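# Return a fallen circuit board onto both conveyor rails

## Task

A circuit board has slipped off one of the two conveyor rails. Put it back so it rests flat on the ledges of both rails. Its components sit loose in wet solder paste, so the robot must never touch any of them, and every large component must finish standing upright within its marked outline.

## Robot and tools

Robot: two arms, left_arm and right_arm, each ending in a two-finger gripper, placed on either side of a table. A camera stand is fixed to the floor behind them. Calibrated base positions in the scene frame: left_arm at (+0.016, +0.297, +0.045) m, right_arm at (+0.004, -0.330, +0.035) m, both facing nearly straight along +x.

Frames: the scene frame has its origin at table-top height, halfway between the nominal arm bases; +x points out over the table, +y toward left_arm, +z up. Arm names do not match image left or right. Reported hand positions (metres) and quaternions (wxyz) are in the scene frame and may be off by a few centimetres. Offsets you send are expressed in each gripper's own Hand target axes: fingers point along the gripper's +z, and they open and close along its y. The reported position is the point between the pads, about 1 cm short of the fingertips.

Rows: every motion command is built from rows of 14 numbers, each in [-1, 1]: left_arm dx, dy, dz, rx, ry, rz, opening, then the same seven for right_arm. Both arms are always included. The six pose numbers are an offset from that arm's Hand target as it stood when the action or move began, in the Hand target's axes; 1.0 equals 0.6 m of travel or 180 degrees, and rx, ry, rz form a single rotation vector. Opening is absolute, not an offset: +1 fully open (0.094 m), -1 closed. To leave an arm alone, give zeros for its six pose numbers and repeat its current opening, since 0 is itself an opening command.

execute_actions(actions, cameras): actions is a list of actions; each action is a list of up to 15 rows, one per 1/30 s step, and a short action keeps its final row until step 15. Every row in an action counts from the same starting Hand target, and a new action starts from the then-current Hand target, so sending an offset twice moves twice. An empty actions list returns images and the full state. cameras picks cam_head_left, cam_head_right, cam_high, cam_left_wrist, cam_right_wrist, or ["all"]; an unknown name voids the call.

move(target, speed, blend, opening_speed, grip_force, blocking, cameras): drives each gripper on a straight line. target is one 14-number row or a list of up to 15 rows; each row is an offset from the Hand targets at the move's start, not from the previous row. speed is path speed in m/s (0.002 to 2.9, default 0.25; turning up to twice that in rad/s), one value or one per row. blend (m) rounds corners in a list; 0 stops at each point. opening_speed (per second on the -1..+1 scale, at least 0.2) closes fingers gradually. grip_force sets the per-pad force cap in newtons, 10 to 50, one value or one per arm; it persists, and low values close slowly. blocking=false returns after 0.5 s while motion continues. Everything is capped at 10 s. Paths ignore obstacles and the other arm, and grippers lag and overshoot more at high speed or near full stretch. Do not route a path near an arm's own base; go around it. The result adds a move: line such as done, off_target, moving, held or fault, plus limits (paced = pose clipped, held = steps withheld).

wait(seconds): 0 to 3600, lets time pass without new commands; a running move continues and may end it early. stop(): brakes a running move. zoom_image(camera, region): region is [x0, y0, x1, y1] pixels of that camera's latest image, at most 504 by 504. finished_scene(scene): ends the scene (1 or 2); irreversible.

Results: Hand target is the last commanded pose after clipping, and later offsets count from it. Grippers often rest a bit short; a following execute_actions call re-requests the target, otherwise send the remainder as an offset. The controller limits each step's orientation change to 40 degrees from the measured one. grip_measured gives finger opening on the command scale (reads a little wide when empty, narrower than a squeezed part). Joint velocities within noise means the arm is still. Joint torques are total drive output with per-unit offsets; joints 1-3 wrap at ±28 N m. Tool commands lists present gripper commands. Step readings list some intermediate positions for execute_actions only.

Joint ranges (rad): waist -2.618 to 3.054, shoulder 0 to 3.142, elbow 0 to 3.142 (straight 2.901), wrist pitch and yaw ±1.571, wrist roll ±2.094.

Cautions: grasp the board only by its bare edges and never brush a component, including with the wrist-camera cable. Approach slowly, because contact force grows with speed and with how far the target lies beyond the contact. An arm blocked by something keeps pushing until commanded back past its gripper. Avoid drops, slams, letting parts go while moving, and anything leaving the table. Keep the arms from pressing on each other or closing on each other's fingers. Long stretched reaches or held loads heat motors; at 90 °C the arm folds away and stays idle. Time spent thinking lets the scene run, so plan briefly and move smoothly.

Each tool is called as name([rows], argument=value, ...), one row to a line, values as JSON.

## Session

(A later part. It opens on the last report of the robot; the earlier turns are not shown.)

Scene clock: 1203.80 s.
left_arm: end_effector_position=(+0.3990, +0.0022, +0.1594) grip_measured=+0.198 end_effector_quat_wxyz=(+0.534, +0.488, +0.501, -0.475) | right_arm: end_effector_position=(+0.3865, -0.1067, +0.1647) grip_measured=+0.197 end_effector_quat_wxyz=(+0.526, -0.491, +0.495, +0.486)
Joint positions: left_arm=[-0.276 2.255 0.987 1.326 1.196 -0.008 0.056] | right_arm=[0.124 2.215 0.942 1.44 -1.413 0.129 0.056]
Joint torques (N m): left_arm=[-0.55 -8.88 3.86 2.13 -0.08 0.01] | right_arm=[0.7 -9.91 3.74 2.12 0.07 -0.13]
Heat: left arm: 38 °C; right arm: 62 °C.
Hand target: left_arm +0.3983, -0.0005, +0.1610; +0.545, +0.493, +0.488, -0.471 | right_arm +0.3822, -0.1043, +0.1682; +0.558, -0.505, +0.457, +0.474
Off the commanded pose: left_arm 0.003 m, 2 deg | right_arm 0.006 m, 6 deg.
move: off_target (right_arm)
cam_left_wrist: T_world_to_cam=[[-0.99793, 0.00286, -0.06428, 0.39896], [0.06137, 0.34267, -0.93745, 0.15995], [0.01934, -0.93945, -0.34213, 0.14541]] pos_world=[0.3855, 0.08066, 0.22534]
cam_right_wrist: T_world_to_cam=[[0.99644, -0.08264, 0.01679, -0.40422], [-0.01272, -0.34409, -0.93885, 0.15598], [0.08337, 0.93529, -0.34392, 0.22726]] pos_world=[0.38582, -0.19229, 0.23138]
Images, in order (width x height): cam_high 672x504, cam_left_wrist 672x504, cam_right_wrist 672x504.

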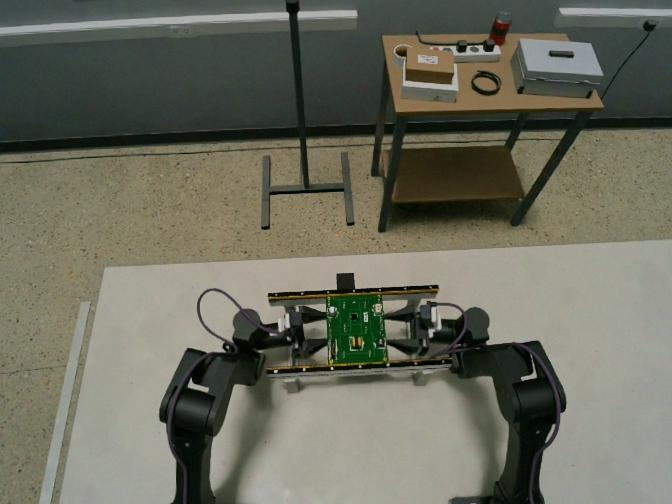

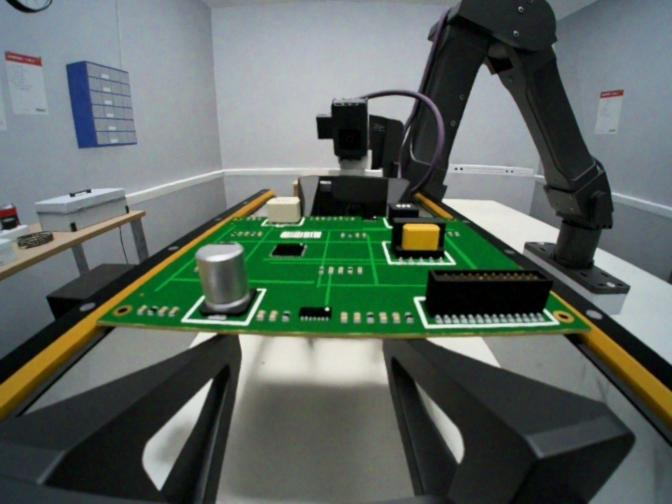

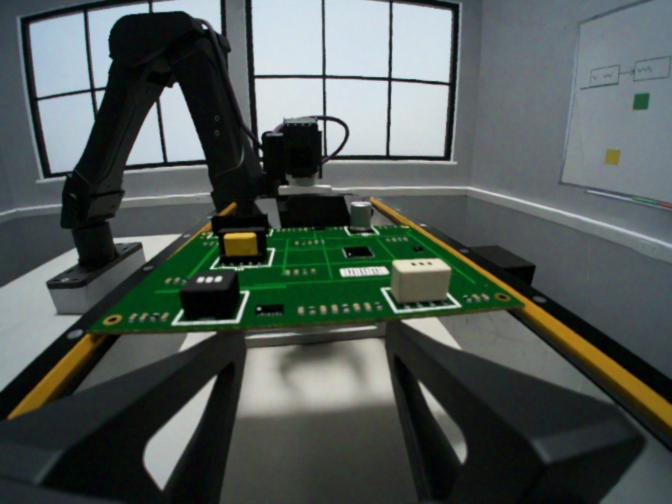

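move(target=[0.0055,-0.0003,0,0,0,0,0.2,0.0062,-0.0015,0,0,0,0,0.2], speed=0.02, cameras=["cam_left_wrist","cam_right_wrist","cam_high"])

zoom_image(camera="cam_right_wrist", region=[420, 220, 560, 360])

zoom_image(camera="cam_right_wrist", region=[50, 260, 190, 400])

zoom_image(camera="cam_left_wrist", region=[50, 240, 190, 380])

zoom_image(camera="cam_left_wrist", region=[520, 260, 660, 400])

Scene clock: 1221.13 s.
left_arm: end_effector_position=(+0.3988, +0.0023, +0.1557) grip_measured=+0.198 end_effector_quat_wxyz=(+0.533, +0.488, +0.502, -0.476) | right_arm: end_effector_position=(+0.3866, -0.1067, +0.1596) grip_measured=+0.197 end_effector_quat_wxyz=(+0.527, -0.493, +0.495, +0.484)
Joint positions: left_arm=[-0.276 2.267 0.987 1.333 1.196 -0.008 0.056] | right_arm=[0.124 2.228 0.942 1.441 -1.413 0.111 0.056]
Joint torques (N m): left_arm=[-0.58 -8.92 3.9 2.15 -0.07 0.02] | right_arm=[0.75 -9.89 4.18 2.15 0.06 -0.06]
Heat: left arm: 38 °C; right arm: 62 °C.
Hand target: left_arm +0.3984, -0.0006, +0.1578; +0.545, +0.493, +0.488, -0.471 | right_arm +0.3836, -0.1041, +0.1647; +0.558, -0.505, +0.457, +0.474
Off the commanded pose: left_arm 0.004 m, 2 deg | right_arm 0.006 m, 6 deg.
move: off_target (right_arm)
cam_left_wrist: T_world_to_cam=[[-0.99814, 0.00298, -0.06095, 0.39815], [0.05826, 0.34365, -0.93729, 0.15765], [0.01815, -0.93909, -0.34318, 0.14484]] pos_world=[0.3856, 0.08066, 0.22174]
cam_right_wrist: T_world_to_cam=[[0.9963, -0.08307, 0.02203, -0.40503], [-0.00811, -0.34617, -0.93814, 0.14911], [0.08556, 0.93449, -0.34557, 0.22479]] pos_world=[0.38551, -0.19209, 0.22649]
Images, in order (width x height): cam_high 672x504, cam_left_wrist 672x504, cam_right_wrist 672x504.

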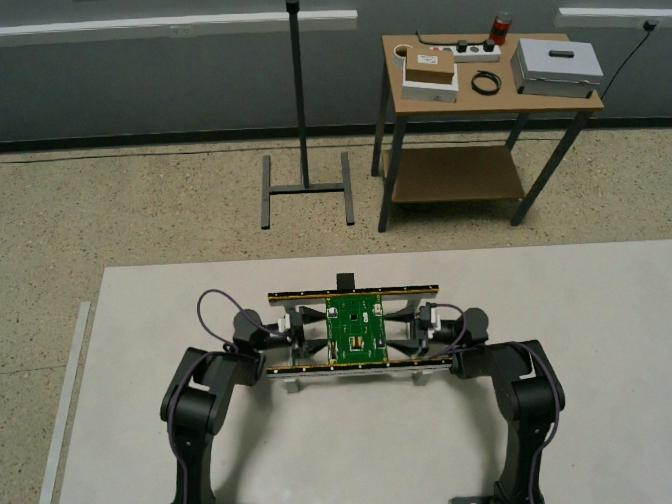

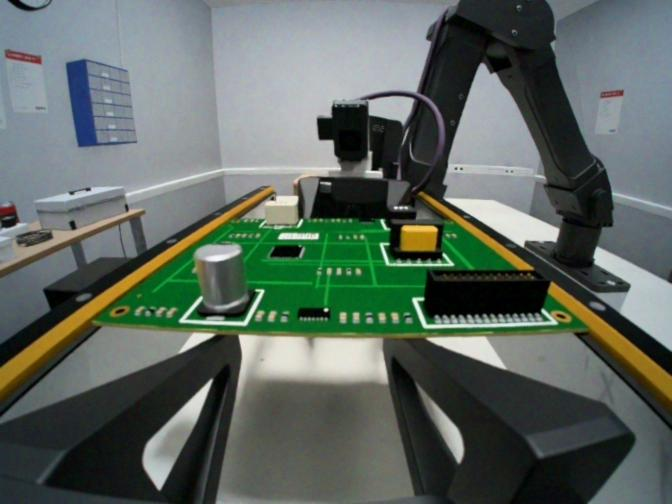

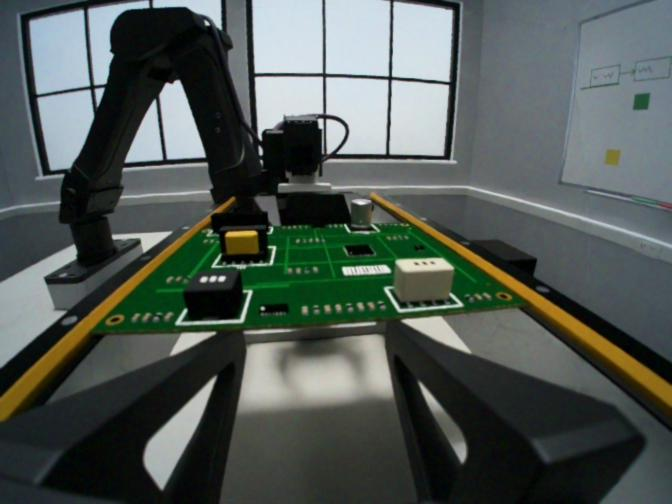

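Scaled by 3.600 from the camera's image (finer frame: 960x720).

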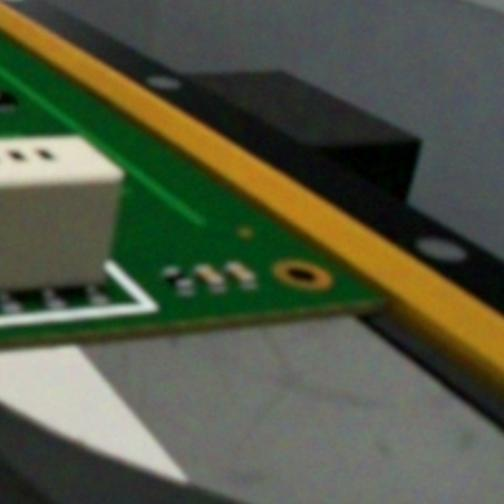

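Scaled by 3.600 from the camera's image (finer frame: 960x720).

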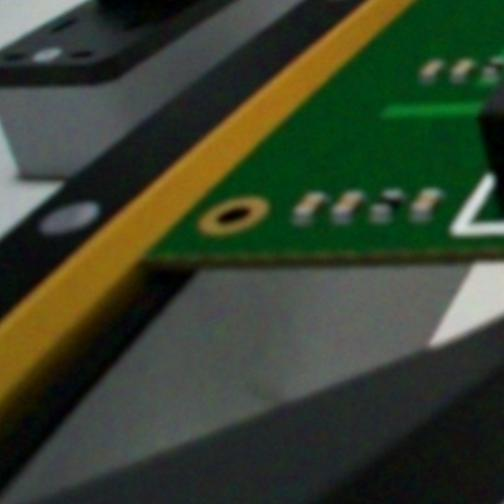

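Scaled by 3.600 from the camera's image (finer frame: 960x720).

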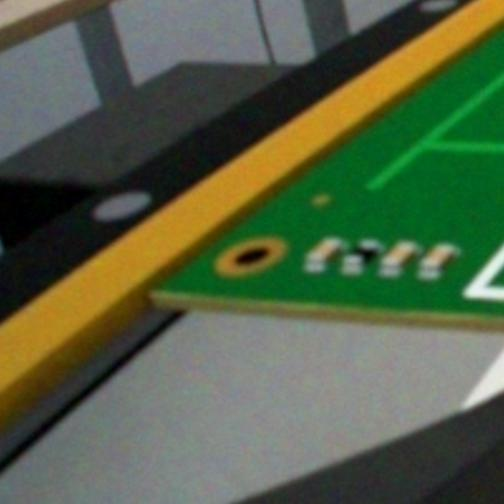

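Scaled by 3.600 from the camera's image (finer frame: 960x720).

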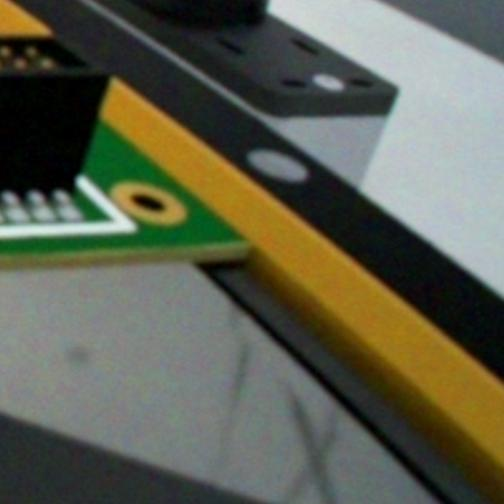

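move(target=[0.025,-0.002,0,0,0,0,0.2,0.025,0.004,0,0,0,0,0.2], speed=0.03, cameras=["cam_left_wrist","cam_right_wrist","cam_high"])

zoom_image(camera="cam_high", region=[315, 280, 405, 380])

Scene clock: 1229.97 s.
left_arm: end_effector_position=(+0.3978, +0.0026, +0.1405) grip_measured=+0.198 end_effector_quat_wxyz=(+0.531, +0.487, +0.504, -0.476) | right_arm: end_effector_position=(+0.3866, -0.1067, +0.1451) grip_measured=+0.197 end_effector_quat_wxyz=(+0.522, -0.491, +0.500, +0.486)
Joint positions: left_arm=[-0.276 2.315 0.987 1.377 1.196 -0.008 0.056] | right_arm=[0.124 2.266 0.942 1.441 -1.413 0.089 0.056]
Joint torques (N m): left_arm=[-0.68 -8.72 4.18 2.15 -0.08 0.04] | right_arm=[0.98 -9.72 4.04 2.21 0.05 -0.11]
Heat: left arm: 38 °C; right arm: 63 °C.
Hand target: left_arm +0.3984, -0.0011, +0.1426; +0.545, +0.493, +0.488, -0.471 | right_arm +0.3832, -0.1030, +0.1494; +0.558, -0.505, +0.457, +0.474
Off the commanded pose: left_arm 0.004 m, 3 deg | right_arm 0.007 m, 7 deg.
move: off_target (left_arm, right_arm)
cam_left_wrist: T_world_to_cam=[[-0.99841, 0.00303, -0.05627, 0.39566], [0.05386, 0.34502, -0.93705, 0.14509], [0.01657, -0.93859, -0.34464, 0.14076]] pos_world=[0.38489, 0.08086, 0.20673]
cam_right_wrist: T_world_to_cam=[[0.99648, -0.08351, 0.00744, -0.40266], [-0.02242, -0.35092, -0.93614, 0.14021], [0.08079, 0.93268, -0.35155, 0.22233]] pos_world=[0.38642, -0.19179, 0.21242]
Images, in order (width x height): cam_high 672x504, cam_left_wrist 672x504, cam_right_wrist 672x504.

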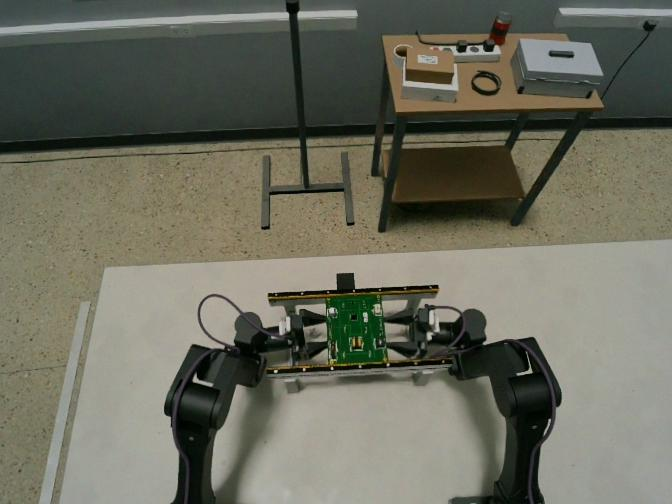

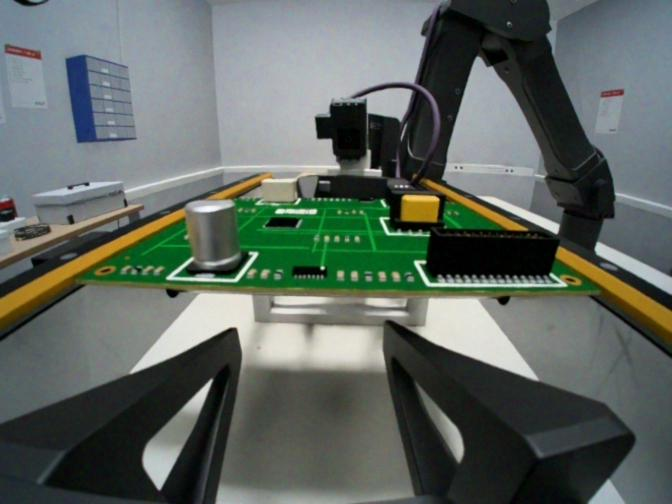

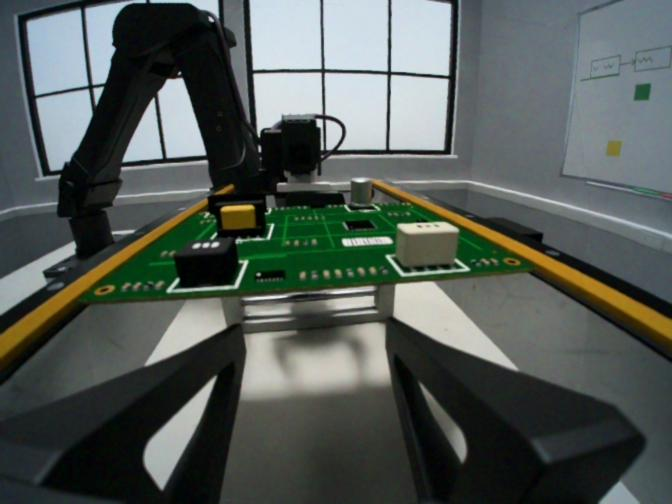

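Scaled by 5.040 from the camera's image (finer frame: 960x720).

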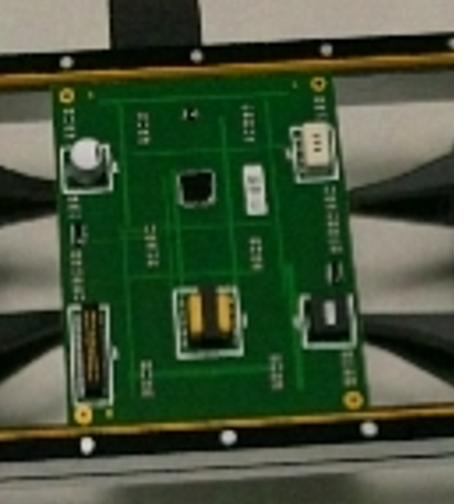

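move(target=[0,0,-0.15,0,0,0,0.2,0,0,-0.13,0,0,0,0.2], speed=0.12, cameras=["cam_high","cam_left_wrist","cam_right_wrist"])

Scene clock: 1237.20 s.
left_arm: end_effector_position=(+0.3948, +0.0865, +0.1331) grip_measured=+0.199 end_effector_quat_wxyz=(+0.526, +0.482, +0.511, -0.479) | right_arm: end_effector_position=(+0.3832, -0.1783, +0.1317) grip_measured=+0.197 end_effector_quat_wxyz=(+0.533, -0.511, +0.489, +0.464)
Joint positions: left_arm=[-0.059 2.315 0.9 1.501 1.408 -0.067 0.056] | right_arm=[-0.067 2.266 0.917 1.364 -1.603 -0.076 0.056]
Joint torques (N m): left_arm=[0.43 -9.68 2.44 2.2 0.07 0.01] | right_arm=[-0.68 -14.91 3.12 0.95 -0.16 -0.13]
Heat: left arm: 38 °C; right arm: 62 °C.
Hand target: left_arm +0.3923, +0.0886, +0.1393; +0.545, +0.493, +0.488, -0.471 | right_arm +0.3807, -0.1809, +0.1439; +0.558, -0.505, +0.457, +0.474
Off the commanded pose: left_arm 0.007 m, 4 deg | right_arm 0.013 m, 5 deg.
joint sent to its limit (left arm) — joint 4 (wrist pitch), upper limit. The joint targets still meet the commanded pose.
joint sent to its limit (right arm) — joint 5 (wrist yaw), lower limit. The joint targets are off in orientation, not in position.
move: off_target (left_arm, right_arm)
cam_left_wrist: T_world_to_cam=[[-0.99936, -0.00173, -0.03579, 0.39007], [0.03295, 0.34754, -0.93708, 0.11732], [0.01406, -0.93766, -0.34726, 0.21827]] pos_world=[0.38288, 0.16457, 0.1997]
cam_right_wrist: T_world_to_cam=[[0.99372, -0.08537, 0.07241, -0.41307], [0.03571, -0.37128, -0.92783, 0.07548], [0.10609, 0.92459, -0.3659, 0.2753]] pos_world=[0.37857, -0.26177, 0.20067]

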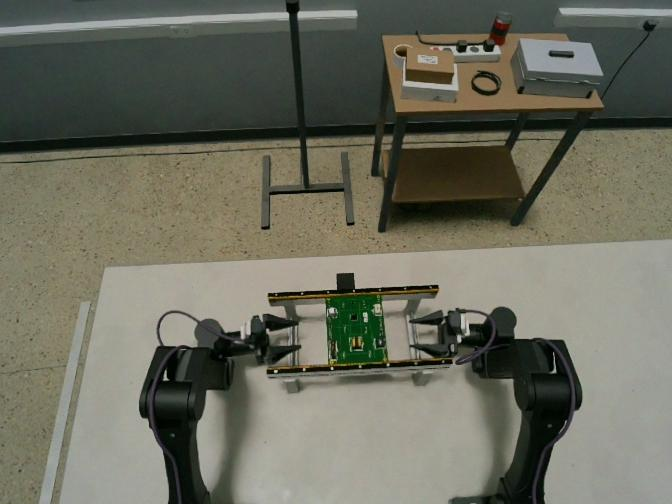

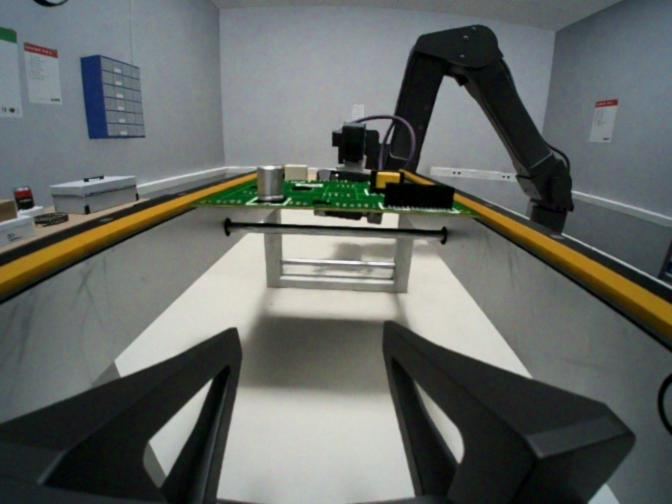

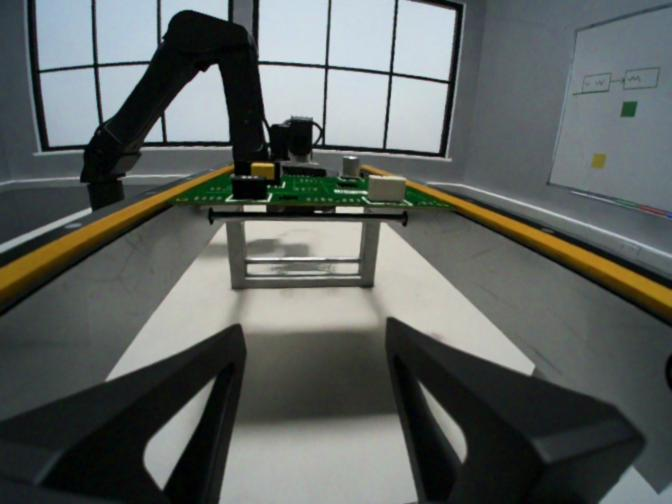

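Seated flat; done.

finished_scene(scene=1)

The scene is finished: the task was done.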